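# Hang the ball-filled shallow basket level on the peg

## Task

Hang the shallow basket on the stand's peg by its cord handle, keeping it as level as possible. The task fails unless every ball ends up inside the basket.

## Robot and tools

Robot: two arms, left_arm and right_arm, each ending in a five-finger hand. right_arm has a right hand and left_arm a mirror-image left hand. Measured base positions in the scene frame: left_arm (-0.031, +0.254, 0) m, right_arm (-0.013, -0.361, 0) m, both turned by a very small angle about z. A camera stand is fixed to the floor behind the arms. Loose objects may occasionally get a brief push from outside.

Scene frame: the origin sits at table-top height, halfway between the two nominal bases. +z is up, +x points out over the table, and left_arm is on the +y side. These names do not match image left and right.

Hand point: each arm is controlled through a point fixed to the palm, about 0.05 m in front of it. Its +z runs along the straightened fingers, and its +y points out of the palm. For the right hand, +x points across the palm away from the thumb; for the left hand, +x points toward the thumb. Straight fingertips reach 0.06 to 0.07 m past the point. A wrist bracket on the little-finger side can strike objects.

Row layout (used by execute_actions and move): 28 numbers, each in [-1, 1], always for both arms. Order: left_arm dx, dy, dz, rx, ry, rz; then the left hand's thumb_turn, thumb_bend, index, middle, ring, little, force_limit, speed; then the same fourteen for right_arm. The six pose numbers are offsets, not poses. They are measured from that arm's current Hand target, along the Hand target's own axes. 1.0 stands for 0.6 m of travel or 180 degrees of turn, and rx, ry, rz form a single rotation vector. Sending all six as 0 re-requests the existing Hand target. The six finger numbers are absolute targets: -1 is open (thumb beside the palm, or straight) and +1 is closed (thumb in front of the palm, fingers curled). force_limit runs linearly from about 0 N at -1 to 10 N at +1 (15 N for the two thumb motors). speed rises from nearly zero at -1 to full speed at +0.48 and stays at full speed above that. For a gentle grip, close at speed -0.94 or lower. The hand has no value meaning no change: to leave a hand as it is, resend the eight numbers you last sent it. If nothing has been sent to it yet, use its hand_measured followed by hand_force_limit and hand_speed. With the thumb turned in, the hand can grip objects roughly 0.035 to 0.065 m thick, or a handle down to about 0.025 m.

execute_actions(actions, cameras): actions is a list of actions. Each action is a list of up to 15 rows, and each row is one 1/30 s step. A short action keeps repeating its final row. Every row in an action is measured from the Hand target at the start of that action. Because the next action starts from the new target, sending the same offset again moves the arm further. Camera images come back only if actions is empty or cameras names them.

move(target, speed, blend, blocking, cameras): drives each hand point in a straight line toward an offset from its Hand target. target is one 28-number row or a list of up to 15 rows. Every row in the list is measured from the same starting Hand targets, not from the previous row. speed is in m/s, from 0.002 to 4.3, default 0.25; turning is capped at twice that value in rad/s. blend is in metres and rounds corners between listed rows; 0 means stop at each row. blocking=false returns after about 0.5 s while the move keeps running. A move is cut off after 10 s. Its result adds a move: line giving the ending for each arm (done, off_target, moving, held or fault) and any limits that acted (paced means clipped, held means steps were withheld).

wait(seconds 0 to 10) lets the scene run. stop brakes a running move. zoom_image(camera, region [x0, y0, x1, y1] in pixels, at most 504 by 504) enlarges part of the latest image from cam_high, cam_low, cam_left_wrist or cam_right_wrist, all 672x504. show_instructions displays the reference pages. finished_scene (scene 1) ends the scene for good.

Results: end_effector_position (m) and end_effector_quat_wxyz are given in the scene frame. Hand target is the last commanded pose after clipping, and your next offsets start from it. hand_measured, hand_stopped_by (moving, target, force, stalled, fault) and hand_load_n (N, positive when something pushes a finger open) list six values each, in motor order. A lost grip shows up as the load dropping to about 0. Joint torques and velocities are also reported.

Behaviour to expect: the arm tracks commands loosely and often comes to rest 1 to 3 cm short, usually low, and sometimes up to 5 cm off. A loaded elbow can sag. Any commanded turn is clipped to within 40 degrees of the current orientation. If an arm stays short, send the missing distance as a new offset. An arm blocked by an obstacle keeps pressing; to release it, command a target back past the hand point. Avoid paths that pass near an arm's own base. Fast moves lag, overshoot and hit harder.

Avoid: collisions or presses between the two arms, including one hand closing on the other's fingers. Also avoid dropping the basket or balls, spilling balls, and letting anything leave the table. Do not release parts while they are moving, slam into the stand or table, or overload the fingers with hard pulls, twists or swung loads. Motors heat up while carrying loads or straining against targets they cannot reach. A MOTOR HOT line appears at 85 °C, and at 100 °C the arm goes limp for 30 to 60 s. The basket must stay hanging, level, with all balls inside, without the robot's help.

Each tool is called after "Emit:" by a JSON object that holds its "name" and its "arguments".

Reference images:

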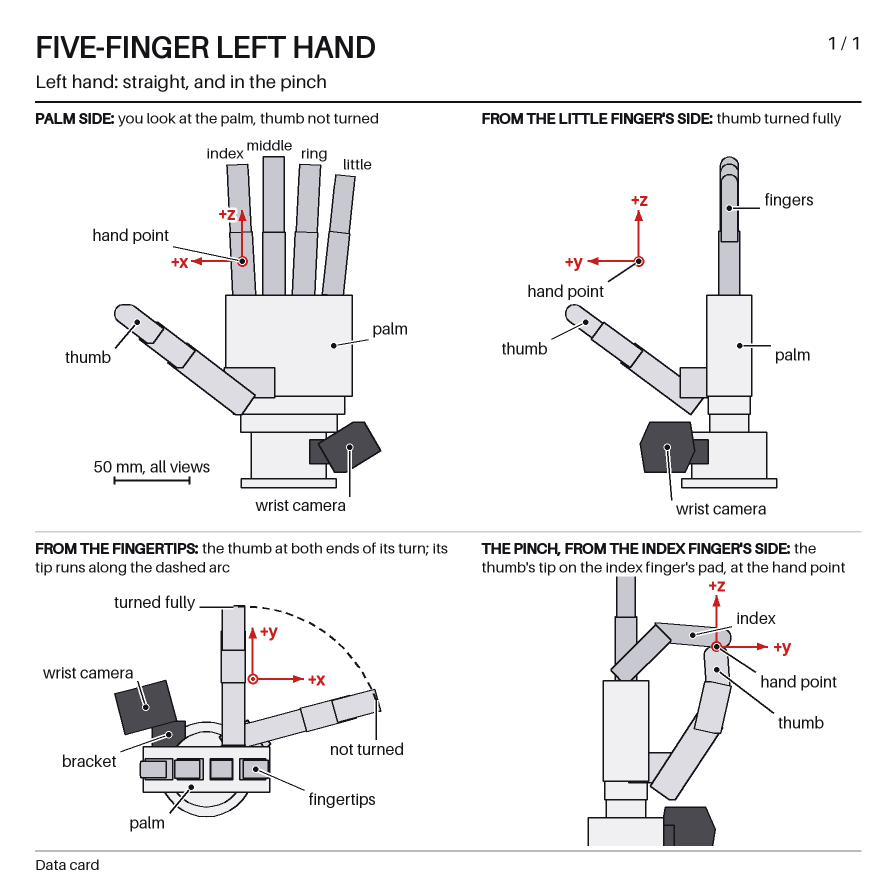

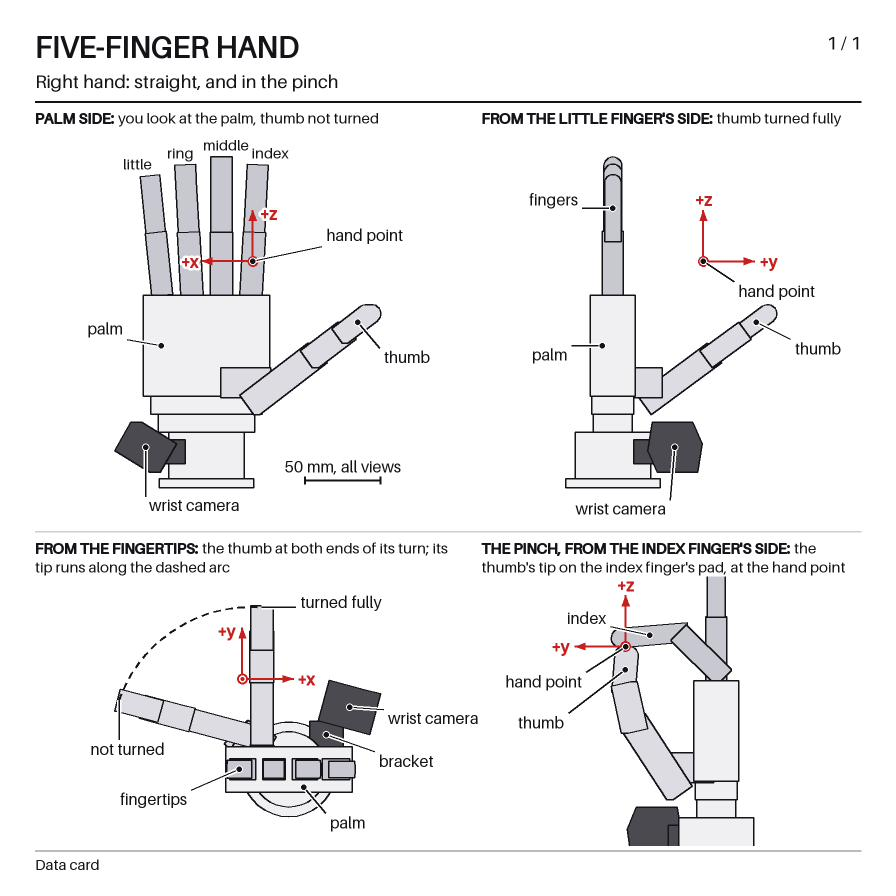

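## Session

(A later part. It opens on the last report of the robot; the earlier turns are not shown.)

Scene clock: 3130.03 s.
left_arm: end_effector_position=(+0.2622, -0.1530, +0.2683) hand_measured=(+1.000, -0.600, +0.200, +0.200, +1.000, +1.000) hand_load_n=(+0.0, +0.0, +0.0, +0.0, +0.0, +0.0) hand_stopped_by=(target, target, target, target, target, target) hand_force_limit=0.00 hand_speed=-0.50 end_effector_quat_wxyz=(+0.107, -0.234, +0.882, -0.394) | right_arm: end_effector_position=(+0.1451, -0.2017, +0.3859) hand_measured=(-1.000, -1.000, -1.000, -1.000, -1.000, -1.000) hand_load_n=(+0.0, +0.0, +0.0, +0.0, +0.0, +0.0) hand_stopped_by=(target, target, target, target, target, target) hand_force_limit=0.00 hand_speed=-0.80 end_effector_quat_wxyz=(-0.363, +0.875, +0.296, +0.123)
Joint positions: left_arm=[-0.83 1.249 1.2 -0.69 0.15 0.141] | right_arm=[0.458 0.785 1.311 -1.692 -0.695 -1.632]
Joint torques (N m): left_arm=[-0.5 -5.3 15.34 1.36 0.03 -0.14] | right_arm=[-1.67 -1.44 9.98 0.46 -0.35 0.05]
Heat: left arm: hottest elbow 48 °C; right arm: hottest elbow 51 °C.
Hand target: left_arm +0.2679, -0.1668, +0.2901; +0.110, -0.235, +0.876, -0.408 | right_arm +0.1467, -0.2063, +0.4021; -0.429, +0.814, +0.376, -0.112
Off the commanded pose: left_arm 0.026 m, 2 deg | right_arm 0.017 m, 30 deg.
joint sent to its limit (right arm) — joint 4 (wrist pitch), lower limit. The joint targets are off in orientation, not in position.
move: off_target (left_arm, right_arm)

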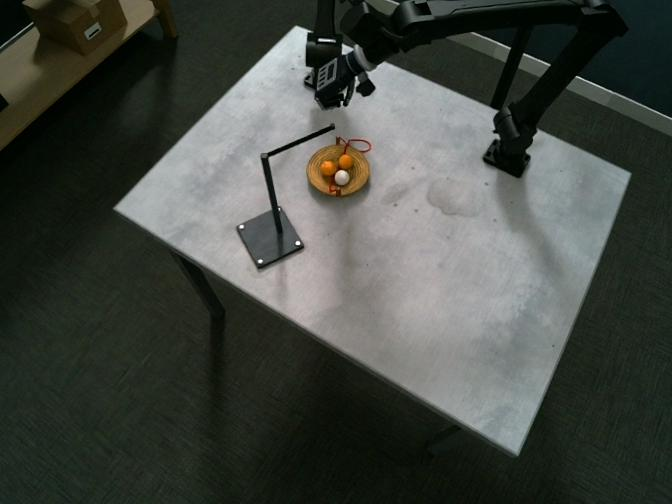

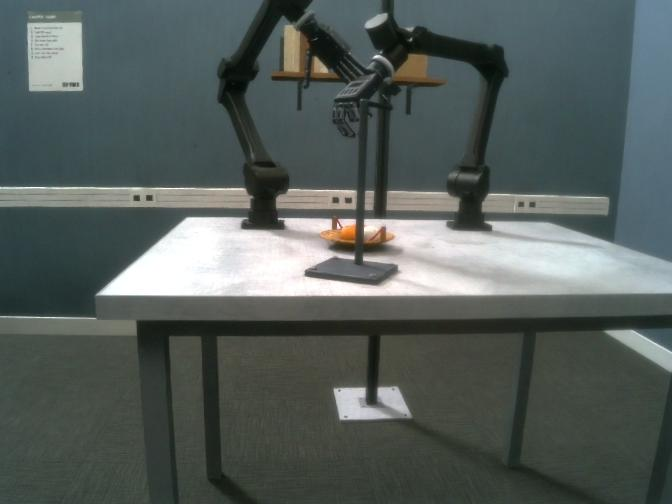

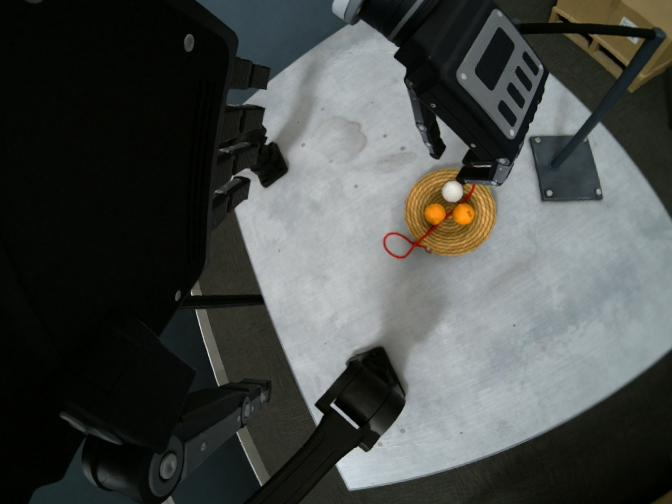

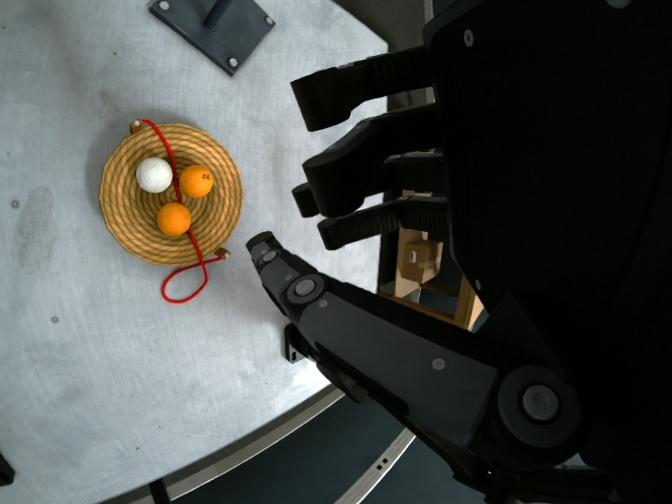

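Emit:
{"name": "zoom_image", "arguments": {"camera": "cam_left_wrist", "region": [370, 160, 510, 270]}}

Emit:
{"name": "zoom_image", "arguments": {"camera": "cam_high", "region": [325, 125, 385, 165]}}

Emit:
{"name": "zoom_image", "arguments": {"camera": "cam_right_wrist", "region": [130, 210, 250, 320]}}

Scaled by 3.600 from the camera's 672x504 image, which has a finer 960x720 frame.

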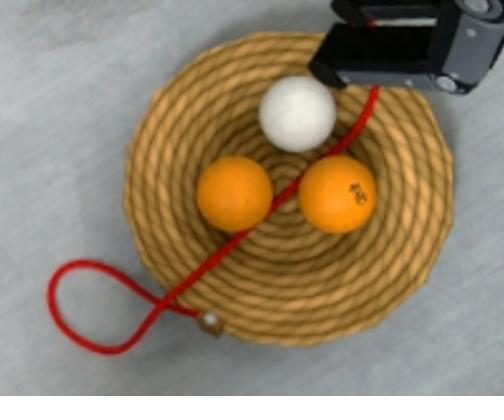

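Scaled by 8.400 from the camera's 672x504 image, which has a finer 960x720 frame.

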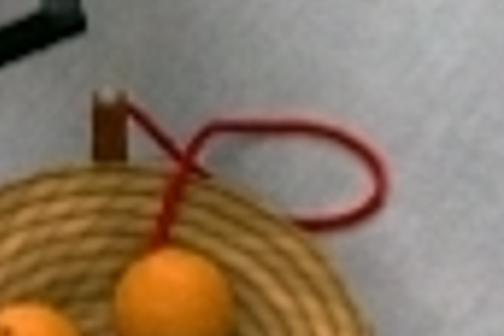

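Scaled by 4.200 from the camera's 672x504 image, which has a finer 960x720 frame.

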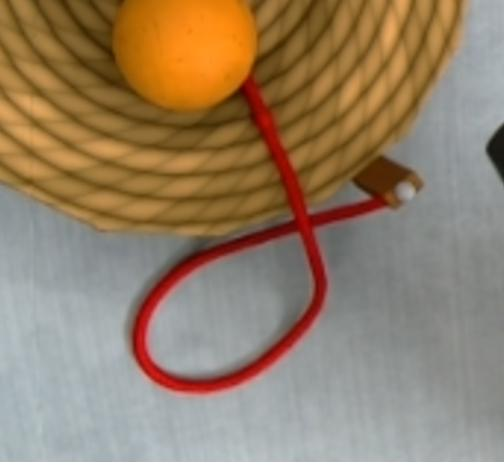

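Emit:
{"name": "move", "arguments": {"target": [0.1442,0.2847,0.0503,0,0.0767,0.0645,1,-0.60,0.2,0.2,1,1,0.0,-0.5,0,0,0,0,0,0,-1,-1,-1,-1,-1,-1,0,-0.8], "speed": 0.12, "cameras": ["all"]}}

Scene clock: 3200.60 s.
left_arm: end_effector_position=(+0.1519, -0.1343, +0.1386) hand_measured=(+1.000, -0.600, +0.200, +0.200, +1.000, +1.000) hand_load_n=(+0.0, +0.0, +0.0, +0.0, +0.0, +0.0) hand_stopped_by=(target, target, target, target, target, target) hand_force_limit=0.00 hand_speed=-0.50 end_effector_quat_wxyz=(+0.039, -0.107, +0.904, -0.412) | right_arm: end_effector_position=(+0.1451, -0.2017, +0.3859) hand_measured=(-1.000, -1.000, -1.000, -1.000, -1.000, -1.000) hand_load_n=(+0.0, +0.0, +0.0, +0.0, +0.0, +0.0) hand_stopped_by=(target, target, target, target, target, target) hand_force_limit=0.00 hand_speed=-0.80 end_effector_quat_wxyz=(-0.363, +0.875, +0.295, +0.122)
Joint positions: left_arm=[-0.95 1.148 0.767 -0.376 0.294 0.244] | right_arm=[0.458 0.785 1.311 -1.692 -0.695 -1.632]
Joint torques (N m): left_arm=[-0.26 -4.89 8.69 2.51 0.28 0.22] | right_arm=[-1.85 -0.62 9.78 0.47 -0.32 0.1]
Heat: left arm: hottest elbow 48 °C; right arm: hottest elbow 51 °C.
Hand target: left_arm +0.1495, -0.1348, +0.1399; +0.044, -0.094, +0.902, -0.420 | right_arm +0.1467, -0.2063, +0.4021; -0.429, +0.814, +0.376, -0.112
Off the commanded pose: left_arm 0.003 m, 2 deg | right_arm 0.017 m, 30 deg.
joint sent to its limit (right arm) — joint 4 (wrist pitch), lower limit. The joint targets are off in orientation, not in position.
move: off_target (right_arm)

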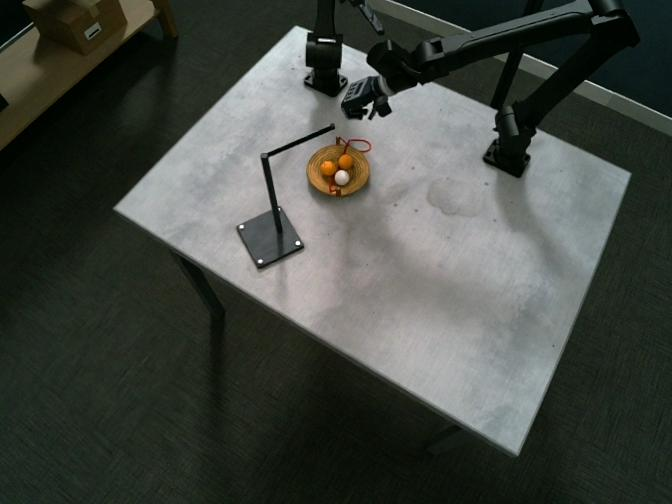

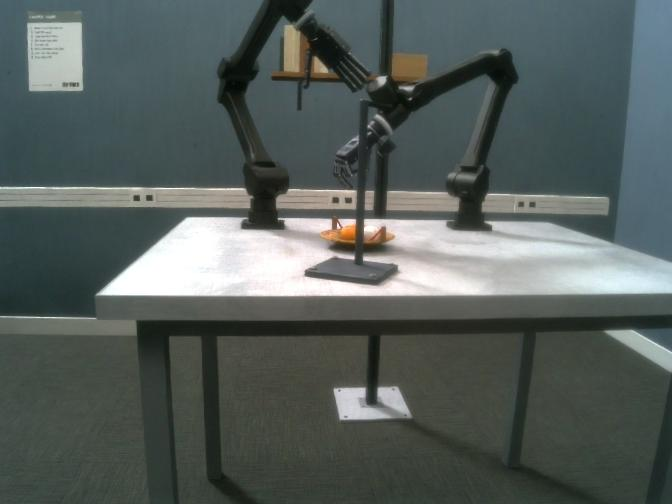

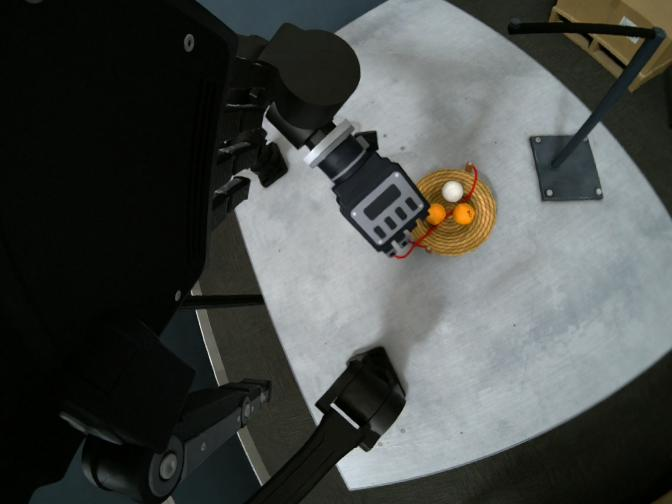

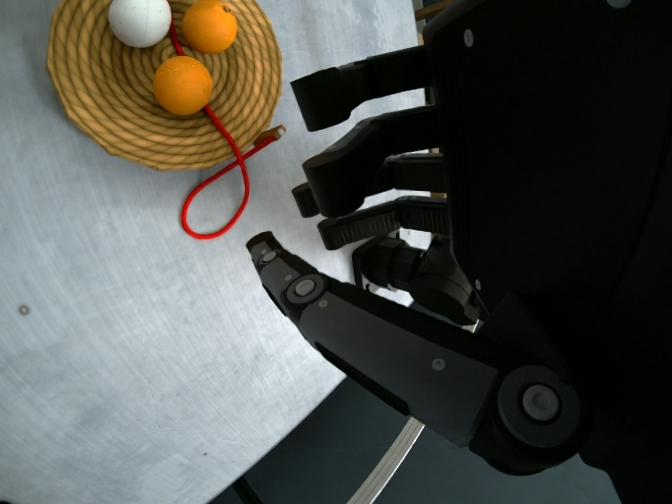

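Emit:
{"name": "zoom_image", "arguments": {"camera": "cam_left_wrist", "region": [340, 180, 460, 280]}}

Scaled by 4.200 from the camera's 672x504 image, which has a finer 960x720 frame.

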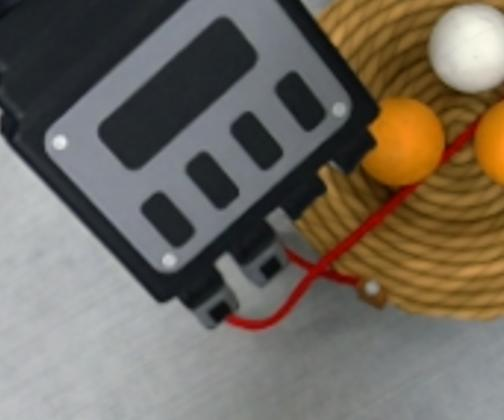

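Emit:
{"name": "move", "arguments": {"target": [0.0072,0.0495,0.1227,0,0,0,1,-0.60,0.2,0.2,1,1,0.0,-0.5,0,0,0,0,0,0,-1,-1,-1,-1,-1,-1,0,-0.8], "speed": 0.07, "cameras": ["cam_high", "cam_low", "cam_left_wrist", "cam_right_wrist"]}}

Emit:
{"name": "zoom_image", "arguments": {"camera": "cam_high", "region": [310, 90, 410, 200]}}

Emit:
{"name": "zoom_image", "arguments": {"camera": "cam_left_wrist", "region": [360, 200, 450, 280]}}

Scene clock: 3298.87 s.
left_arm: end_effector_position=(+0.1576, -0.1710, +0.0783) hand_measured=(+1.000, -0.600, +0.200, +0.200, +1.000, +1.000) hand_load_n=(+0.0, +0.0, +0.0, +0.0, +0.0, +0.0) hand_stopped_by=(target, target, target, target, target, target) hand_force_limit=0.00 hand_speed=-0.50 end_effector_quat_wxyz=(+0.050, -0.090, +0.901, -0.422) | right_arm: end_effector_position=(+0.1451, -0.2017, +0.3859) hand_measured=(-1.000, -1.000, -1.000, -1.000, -1.000, -1.000) hand_load_n=(+0.0, +0.0, +0.0, +0.0, +0.0, +0.0) hand_stopped_by=(target, target, target, target, target, target) hand_force_limit=0.00 hand_speed=-0.80 end_effector_quat_wxyz=(-0.363, +0.875, +0.295, +0.122)
Joint positions: left_arm=[-0.998 1.326 0.723 -0.119 0.261 0.241] | right_arm=[0.458 0.785 1.311 -1.692 -0.695 -1.632]
Joint torques (N m): left_arm=[-0.5 -4.72 7.99 2.61 0.08 -0.23] | right_arm=[-1.55 -1.61 10.03 0.49 -0.33 0.1]
Heat: left arm: hottest elbow 43 °C; right arm: hottest elbow 51 °C.
Hand target: left_arm +0.1532, -0.1721, +0.0698; +0.044, -0.094, +0.902, -0.420 | right_arm +0.1467, -0.2063, +0.4021; -0.429, +0.814, +0.376, -0.112
Off the commanded pose: left_arm 0.010 m, 1 deg | right_arm 0.017 m, 30 deg.
joint sent to its limit (right arm) — joint 4 (wrist pitch), lower limit. The joint targets are off in orientation, not in position.
move: off_target (right_arm)

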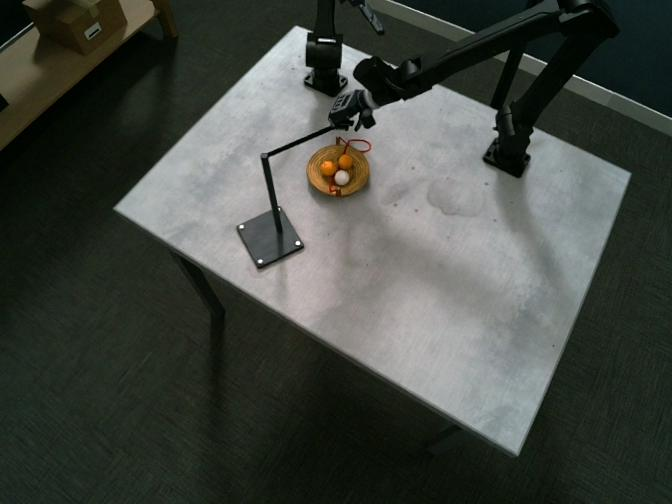

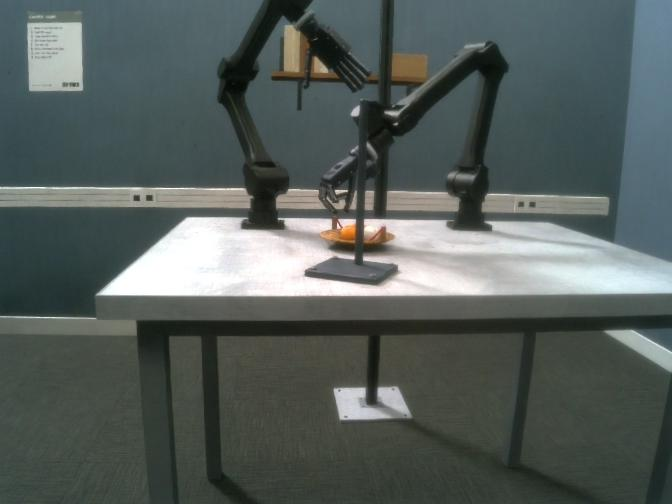

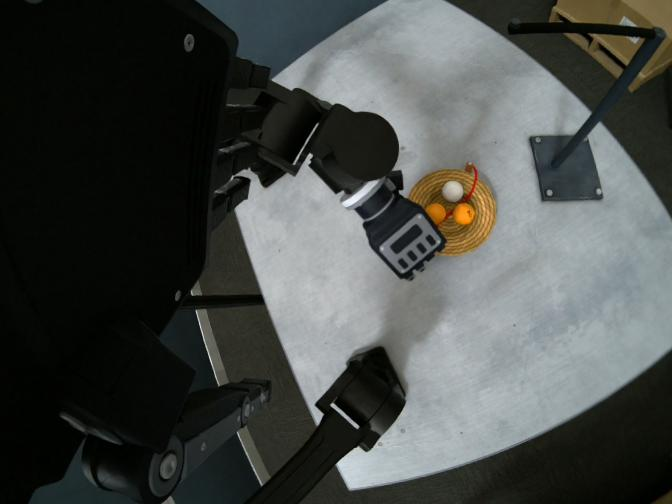

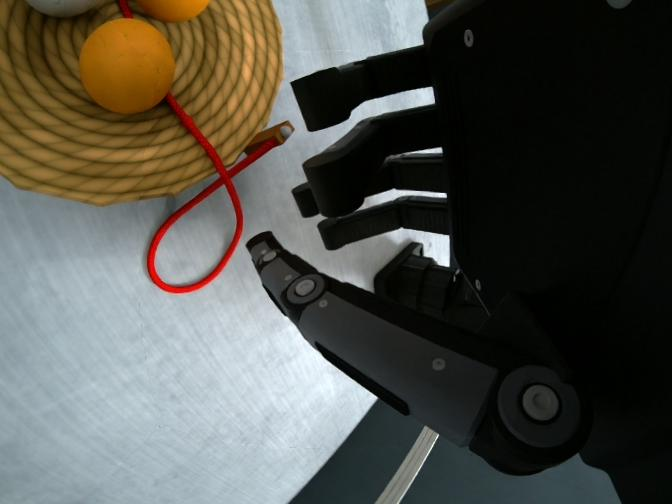

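Scaled by 4.582 from the camera's 672x504 image, which has a finer 960x720 frame.

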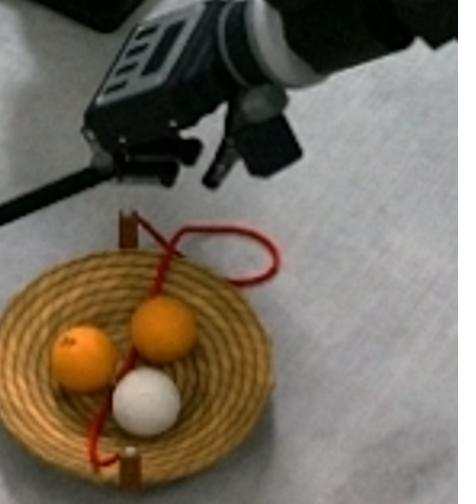

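Scaled by 5.600 from the camera's 672x504 image, which has a finer 960x720 frame.

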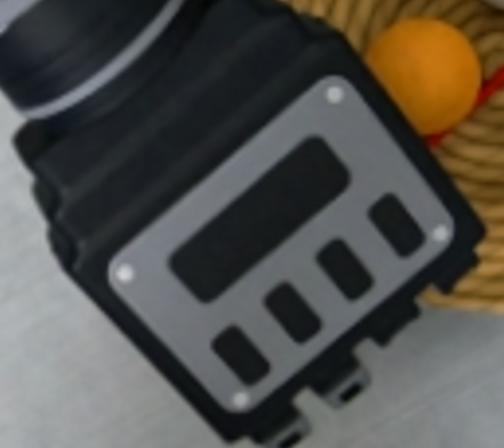

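Emit:
{"name": "move", "arguments": {"target": [-0.0133,0.0320,0.0347,0,0,0,1,-0.60,0.15,0.15,-1,-1,0.0,-0.5,0,0,0,0,0,0,-1,-1,-1,-1,-1,-1,0,-0.8], "speed": 0.05, "cameras": ["cam_high", "cam_low", "cam_left_wrist", "cam_right_wrist"]}}

Emit:
{"name": "zoom_image", "arguments": {"camera": "cam_high", "region": [310, 90, 410, 200]}}

Emit:
{"name": "zoom_image", "arguments": {"camera": "cam_low", "region": [300, 170, 420, 270]}}

Scene clock: 3343.33 s.
left_arm: end_effector_position=(+0.1613, -0.1765, +0.0508) hand_measured=(+1.000, -0.600, +0.150, +0.150, -1.000, -1.000) hand_load_n=(+0.0, +0.0, +0.0, +0.0, +0.0, +0.0) hand_stopped_by=(target, target, target, target, target, target) hand_force_limit=0.00 hand_speed=-0.50 end_effector_quat_wxyz=(+0.047, -0.090, +0.900, -0.423) | right_arm: end_effector_position=(+0.1451, -0.2017, +0.3859) hand_measured=(-1.000, -1.000, -1.000, -1.000, -1.000, -1.000) hand_load_n=(+0.0, +0.0, +0.0, +0.0, +0.0, +0.0) hand_stopped_by=(target, target, target, target, target, target) hand_force_limit=0.00 hand_speed=-0.80 end_effector_quat_wxyz=(-0.363, +0.875, +0.295, +0.122)
Joint positions: left_arm=[-0.994 1.401 0.705 -0.027 0.269 0.241] | right_arm=[0.458 0.785 1.311 -1.692 -0.695 -1.632]
Joint torques (N m): left_arm=[0.73 -5.83 7.23 2.51 0.29 -0.05] | right_arm=[-1.2 -0.56 9.99 0.55 -0.35 0.08]
Heat: left arm: hottest elbow 42 °C; right arm: hottest elbow 51 °C.
Hand target: left_arm +0.1617, -0.1739, +0.0417; +0.044, -0.094, +0.902, -0.420 | right_arm +0.1467, -0.2063, +0.4021; -0.429, +0.814, +0.376, -0.112
Off the commanded pose: left_arm 0.010 m, 1 deg | right_arm 0.017 m, 30 deg.
joint sent to its limit (right arm) — joint 4 (wrist pitch), lower limit. The joint targets are off in orientation, not in position.
move: off_target (right_arm)

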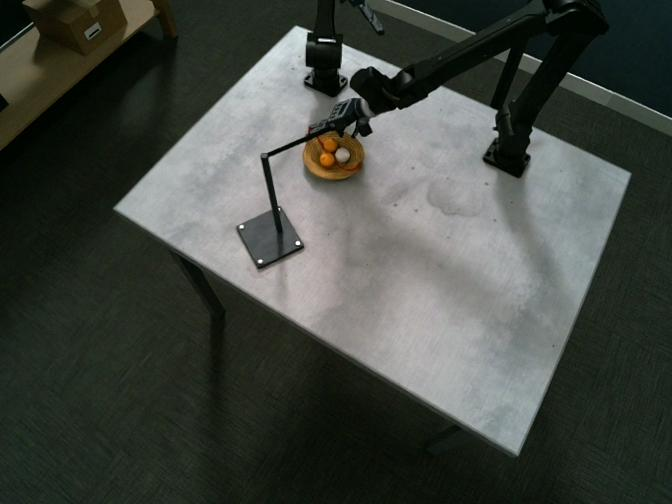

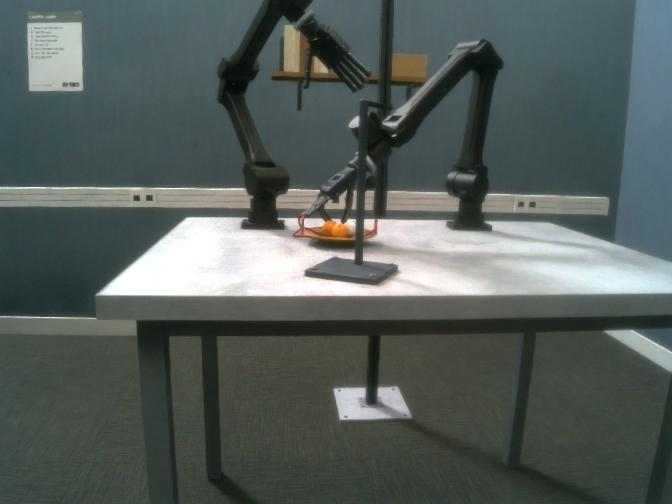

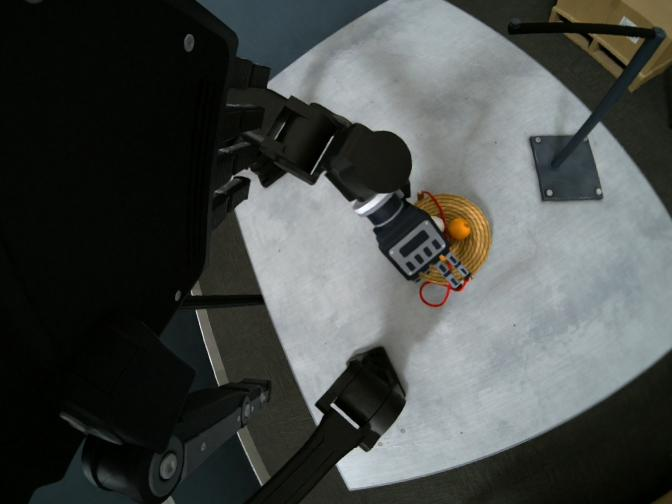

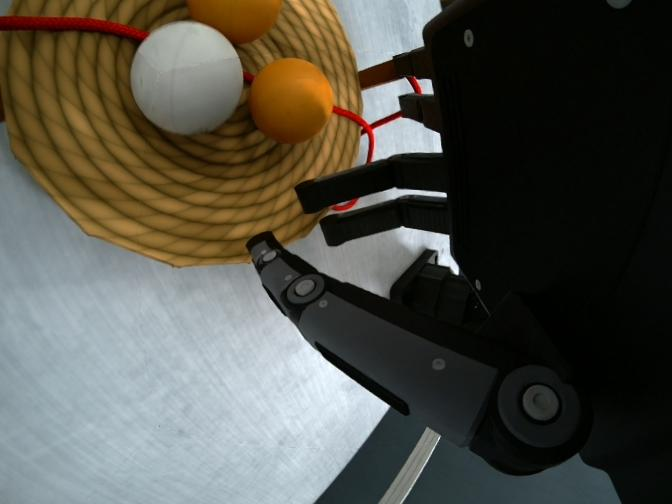

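Scaled by 4.582 from the camera's 672x504 image, which has a finer 960x720 frame.

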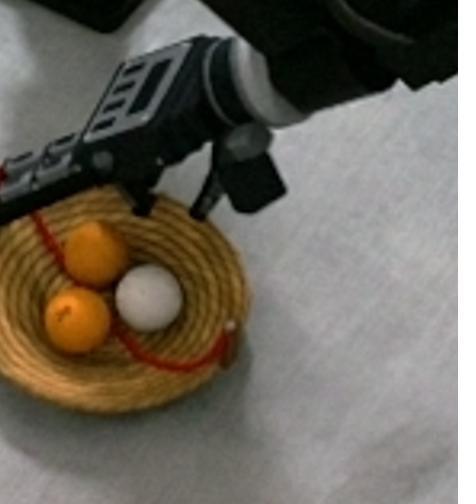

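Scaled by 4.200 from the camera's 672x504 image, which has a finer 960x720 frame.

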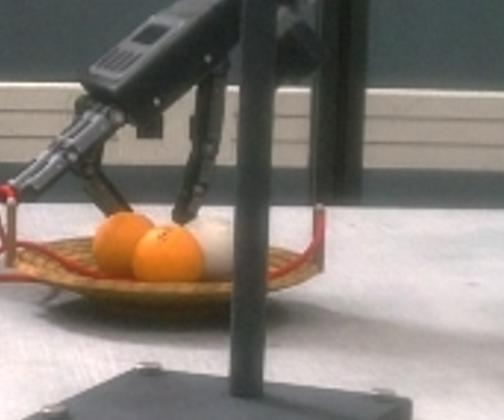

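Emit:
{"name": "zoom_image", "arguments": {"camera": "cam_right_wrist", "region": [230, 0, 480, 260]}}

Emit:
{"name": "zoom_image", "arguments": {"camera": "cam_left_wrist", "region": [370, 170, 510, 320]}}

Emit:
{"name": "zoom_image", "arguments": {"camera": "cam_high", "region": [290, 100, 380, 190]}}

Scaled by 1.938 from the camera's 672x504 image, which has a finer 960x720 frame.

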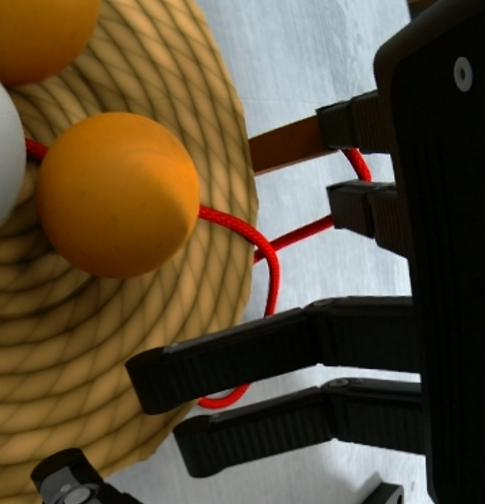

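Scaled by 3.360 from the camera's 672x504 image, which has a finer 960x720 frame.

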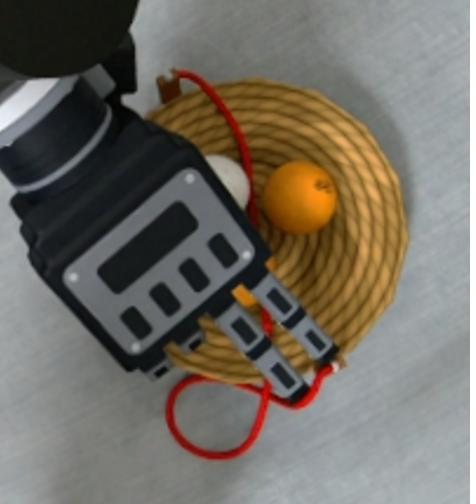

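Scaled by 5.600 from the camera's 672x504 image, which has a finer 960x720 frame.

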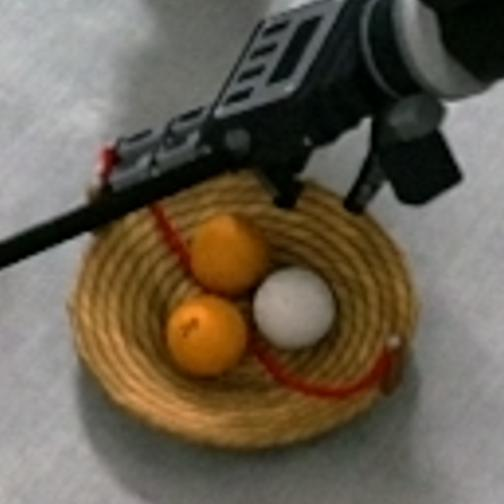

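Emit:
{"name": "move", "arguments": {"target": [[0,-0.0383,-0.0322,0,0,0,1,-0.60,0.15,0.15,-1,-1,0.0,-0.5,0,0,0,0,0,0,-1,-1,-1,-1,-1,-1,0,-0.8],[0,-0.0575,-0.113,0,0,0,1,-0.60,0.15,0.15,-1,-1,0.0,-0.5,0,0,0,0,0,0,-1,-1,-1,-1,-1,-1,0,-0.8]], "speed": 0.06, "blend": 0.01, "cameras": ["cam_high", "cam_low", "cam_left_wrist", "cam_right_wrist"]}}

Emit:
{"name": "zoom_image", "arguments": {"camera": "cam_left_wrist", "region": [370, 170, 510, 320]}}

Emit:
{"name": "zoom_image", "arguments": {"camera": "cam_high", "region": [290, 100, 380, 190]}}

Scene clock: 3391.20 s.
left_arm: end_effector_position=(+0.1473, -0.1401, +0.0976) hand_measured=(+1.000, -0.600, +0.150, +0.150, -1.000, -1.000) hand_load_n=(+0.0, +0.0, +0.0, +0.0, -0.5, +0.0) hand_stopped_by=(target, target, target, target, target, target) hand_force_limit=0.00 hand_speed=-0.50 end_effector_quat_wxyz=(+0.035, -0.101, +0.906, -0.410) | right_arm: end_effector_position=(+0.1451, -0.2017, +0.3859) hand_measured=(-1.000, -1.000, -1.000, -1.000, -1.000, -1.000) hand_load_n=(-0.5, +0.0, +0.0, +0.0, +0.0, +0.0) hand_stopped_by=(target, target, target, target, target, target) hand_force_limit=0.00 hand_speed=-0.80 end_effector_quat_wxyz=(-0.363, +0.875, +0.295, +0.122)
Joint positions: left_arm=[-0.967 1.218 0.705 -0.248 0.291 0.242] | right_arm=[0.458 0.785 1.311 -1.692 -0.695 -1.632]
Joint torques (N m): left_arm=[1.08 -6.01 11.36 1.29 0.28 0.21] | right_arm=[-1.26 -1.03 9.91 0.61 -0.3 0.11]
Heat: left arm: hottest elbow 41 °C; right arm: hottest elbow 51 °C.
Hand target: left_arm +0.1555, -0.1449, +0.1117; +0.044, -0.094, +0.902, -0.420 | right_arm +0.1467, -0.2063, +0.4021; -0.429, +0.814, +0.376, -0.112
Off the commanded pose: left_arm 0.017 m, 2 deg | right_arm 0.017 m, 30 deg.
joint sent to its limit (right arm) — joint 4 (wrist pitch), lower limit. The joint targets are off in orientation, not in position.
move: off_target (left_arm, right_arm)

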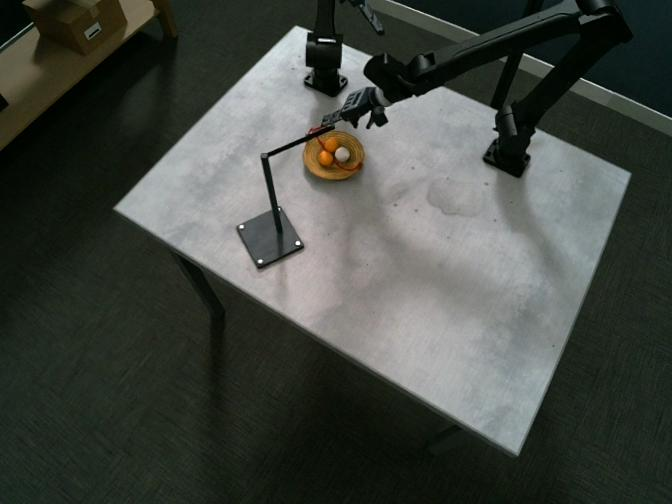

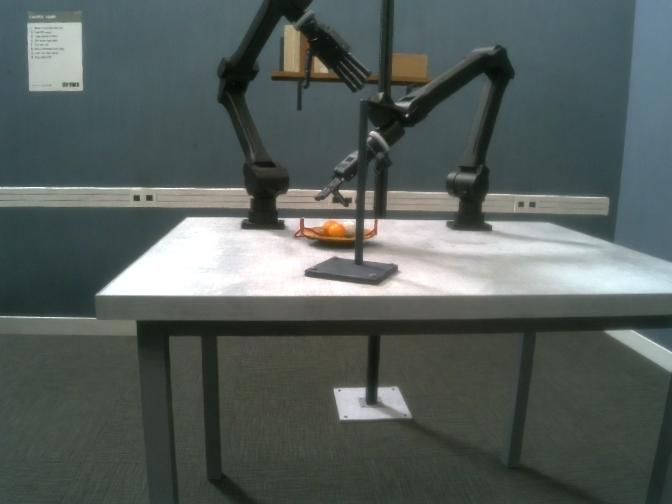

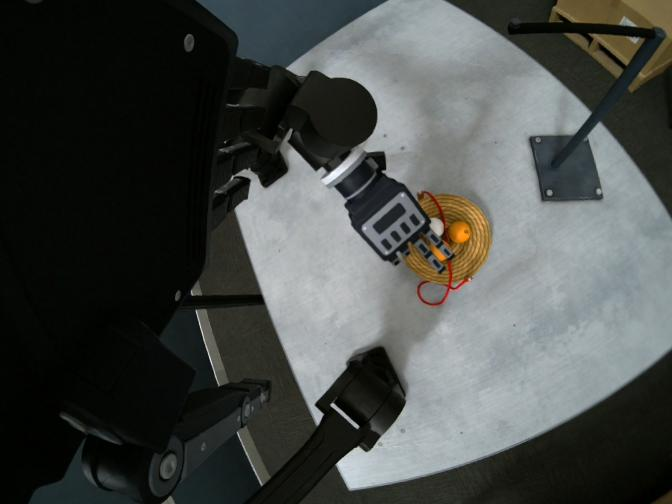

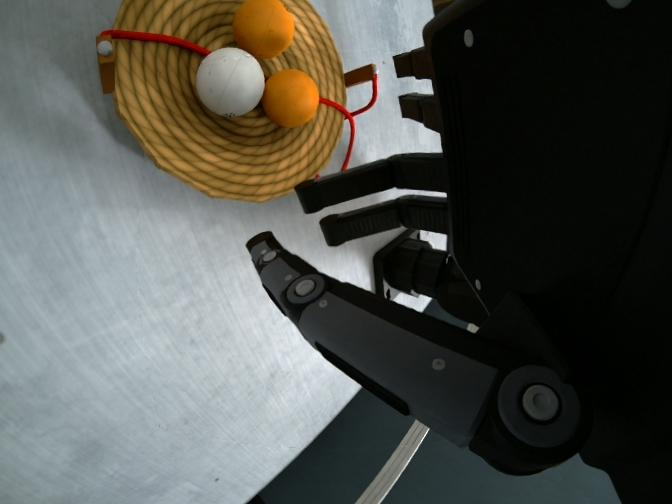

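Scaled by 3.360 from the camera's 672x504 image, which has a finer 960x720 frame.

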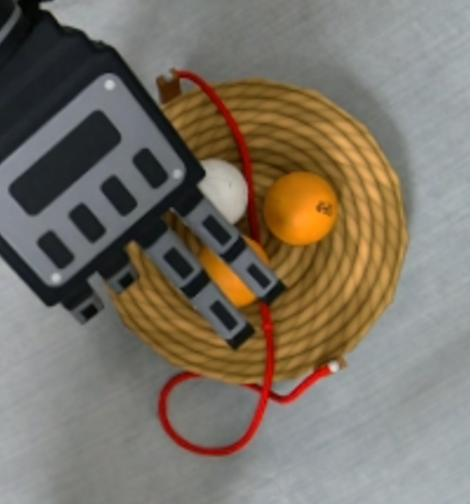

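Scaled by 5.600 from the camera's 672x504 image, which has a finer 960x720 frame.

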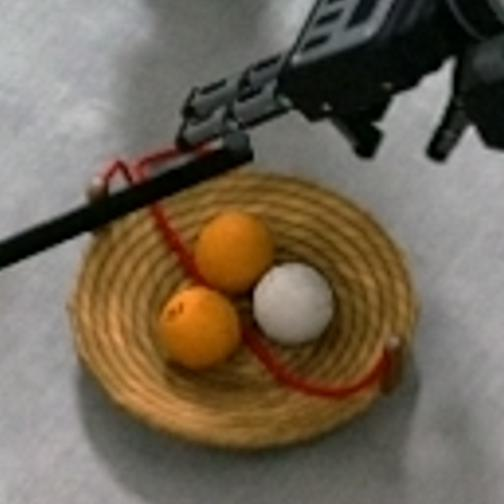

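Emit:
{"name": "execute_actions", "arguments": {"actions": [[[0,0,0,0,0,0,1,-0.60,0.38,0.40,1,1,0.0,-0.3,0,0,0,0,0,0,-1,-1,-1,-1,-1,-1,0,-0.8]],[[0,0,0,0,0,0,1,-0.60,0.38,0.40,1,1,0.0,-0.3,0,0,0,0,0,0,-1,-1,-1,-1,-1,-1,0,-0.8]],[[0,0,0,0,0,0,1,-0.20,0.38,0.40,1,1,0.0,-0.9,0,0,0,0,0,0,-1,-1,-1,-1,-1,-1,0,-0.8]]], "cameras": ["cam_right_wrist"]}}

Emit:
{"name": "zoom_image", "arguments": {"camera": "cam_right_wrist", "region": [230, 130, 390, 290]}}

Scene clock: 3745.00 s.
left_arm: end_effector_position=(+0.1470, -0.1398, +0.0973) hand_measured=(+1.000, -0.410, +0.380, +0.400, +1.000, +1.000) hand_load_n=(+1.0, +7.0, +0.0, +1.0, +0.0, +0.0) hand_stopped_by=(target, force, target, target, target, target) hand_force_limit=0.00 hand_speed=-0.90 end_effector_quat_wxyz=(+0.035, -0.100, +0.906, -0.409) | right_arm: end_effector_position=(+0.1451, -0.2017, +0.3859) hand_measured=(-1.000, -1.000, -1.000, -1.000, -1.000, -1.000) hand_load_n=(+0.0, +0.0, +0.0, +0.0, +0.0, +0.0) hand_stopped_by=(target, target, target, target, target, target) hand_force_limit=0.00 hand_speed=-0.80 end_effector_quat_wxyz=(-0.363, +0.875, +0.295, +0.122)
Joint positions: left_arm=[-0.967 1.218 0.705 -0.25 0.292 0.245] | right_arm=[0.458 0.785 1.311 -1.692 -0.695 -1.632]
Joint torques (N m): left_arm=[0.26 -5.89 11.37 1.26 0.26 0.16] | right_arm=[-1.14 -0.79 9.8 0.53 -0.3 0.08]
Heat: left arm: hottest elbow 45 °C; right arm: hottest elbow 50 °C.
Hand target: left_arm +0.1555, -0.1449, +0.1117; +0.044, -0.094, +0.902, -0.420 | right_arm +0.1467, -0.2063, +0.4021; -0.429, +0.814, +0.376, -0.112
Off the commanded pose: left_arm 0.017 m, 2 deg | right_arm 0.017 m, 30 deg.
joint sent to its limit (right arm) — joint 4 (wrist pitch), lower limit. The joint targets are off in orientation, not in position.
Images, in order (width x height): cam_right_wrist 672x504.

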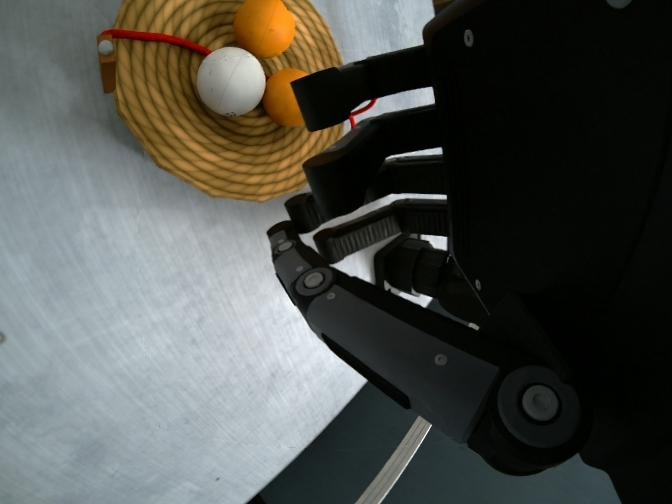

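Scaled by 3.150 from the camera's 672x504 image, which has a finer 960x720 frame.

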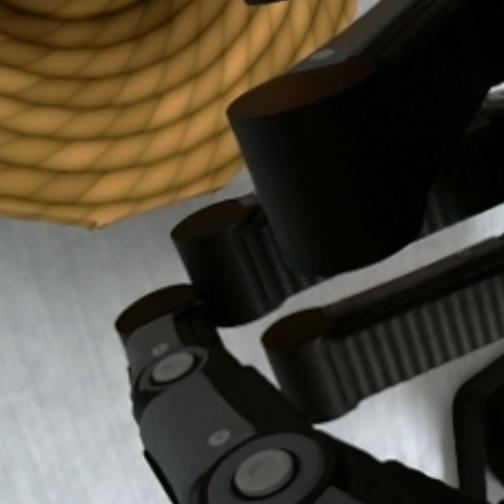

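Emit:
{"name": "move", "arguments": {"target": [0.0721,-0.1009,0.2292,0,0.0723,0.0609,1,-0.60,0.15,0.15,1,1,0.0,-0.5,-0.0284,-0.0217,-0.0611,0,0,0,-1,-1,-1,-1,-1,-1,0,-0.8], "speed": 0.08, "cameras": ["all"]}}

Emit:
{"name": "zoom_image", "arguments": {"camera": "cam_left_wrist", "region": [370, 170, 510, 320]}}

Scene clock: 3799.03 s.
left_arm: end_effector_position=(+0.1362, -0.2728, +0.0588) hand_measured=(+1.000, -0.600, +0.150, +0.150, +1.000, +1.000) hand_load_n=(+0.0, +0.0, +0.0, +0.0, +0.0, +0.0) hand_stopped_by=(target, target, target, target, target, target) hand_force_limit=0.00 hand_speed=-0.50 end_effector_quat_wxyz=(-0.027, +0.025, +0.913, -0.407) | right_arm: end_effector_position=(+0.1491, -0.2304, +0.4148) hand_measured=(-1.000, -1.000, -1.000, -1.000, -1.000, -1.000) hand_load_n=(+0.0, +0.0, +0.0, +0.0, -0.5, +0.0) hand_stopped_by=(target, target, target, target, target, target) hand_force_limit=0.00 hand_speed=-0.80 end_effector_quat_wxyz=(-0.323, +0.884, +0.276, +0.193)
Joint positions: left_arm=[-1.097 1.626 1.016 -0.202 0.402 0.353] | right_arm=[0.413 0.728 1.371 -1.692 -0.596 -1.616]
Joint torques (N m): left_arm=[-1.32 -8.35 12.96 2.17 0.37 0.23] | right_arm=[-1.32 -0.91 9.68 0.73 -0.2 0.06]
Heat: left arm: hottest elbow 44 °C; right arm: hottest elbow 50 °C.
Hand target: left_arm +0.1432, -0.2950, +0.0696; -0.018, +0.040, +0.906, -0.422 | right_arm +0.1467, -0.2362, +0.4321; -0.429, +0.814, +0.376, -0.112
Off the commanded pose: left_arm 0.026 m, 3 deg | right_arm 0.019 m, 40 deg.
joint sent to its limit (right arm) — joint 4 (wrist pitch), lower limit. The joint targets are off in orientation, not in position.
move: off_target (left_arm, right_arm)

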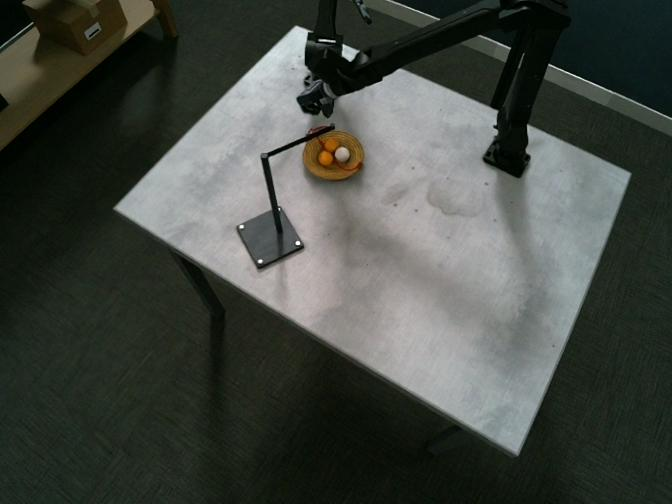

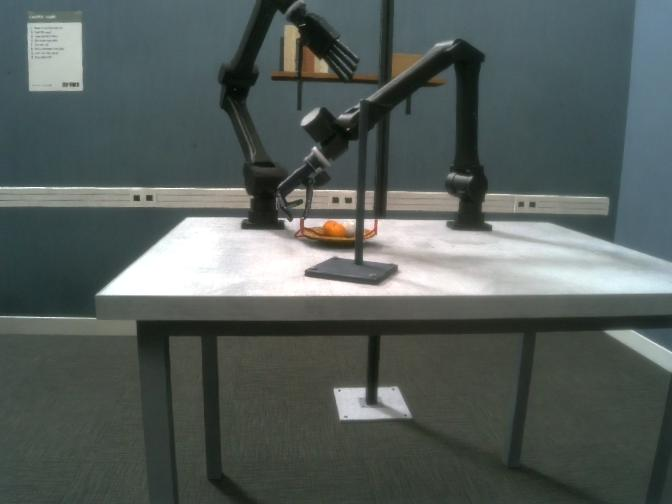

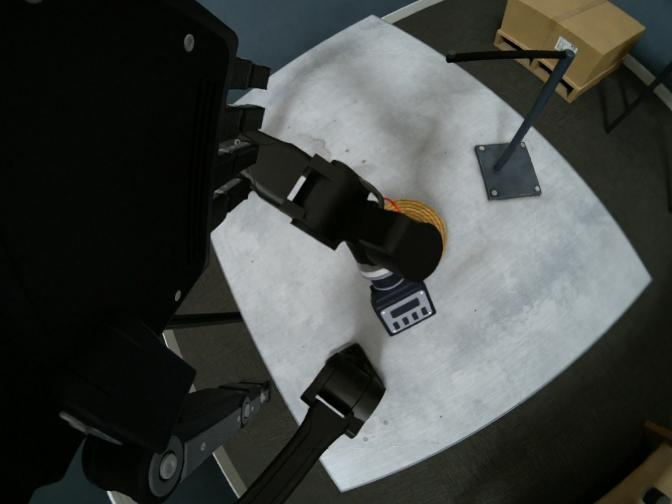

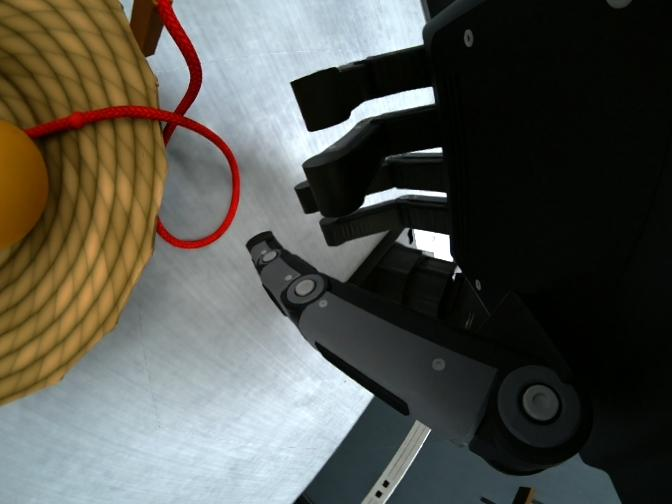

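Scaled by 3.360 from the camera's 672x504 image, which has a finer 960x720 frame.

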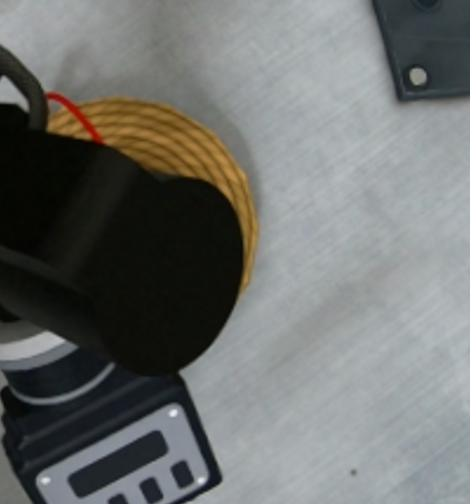

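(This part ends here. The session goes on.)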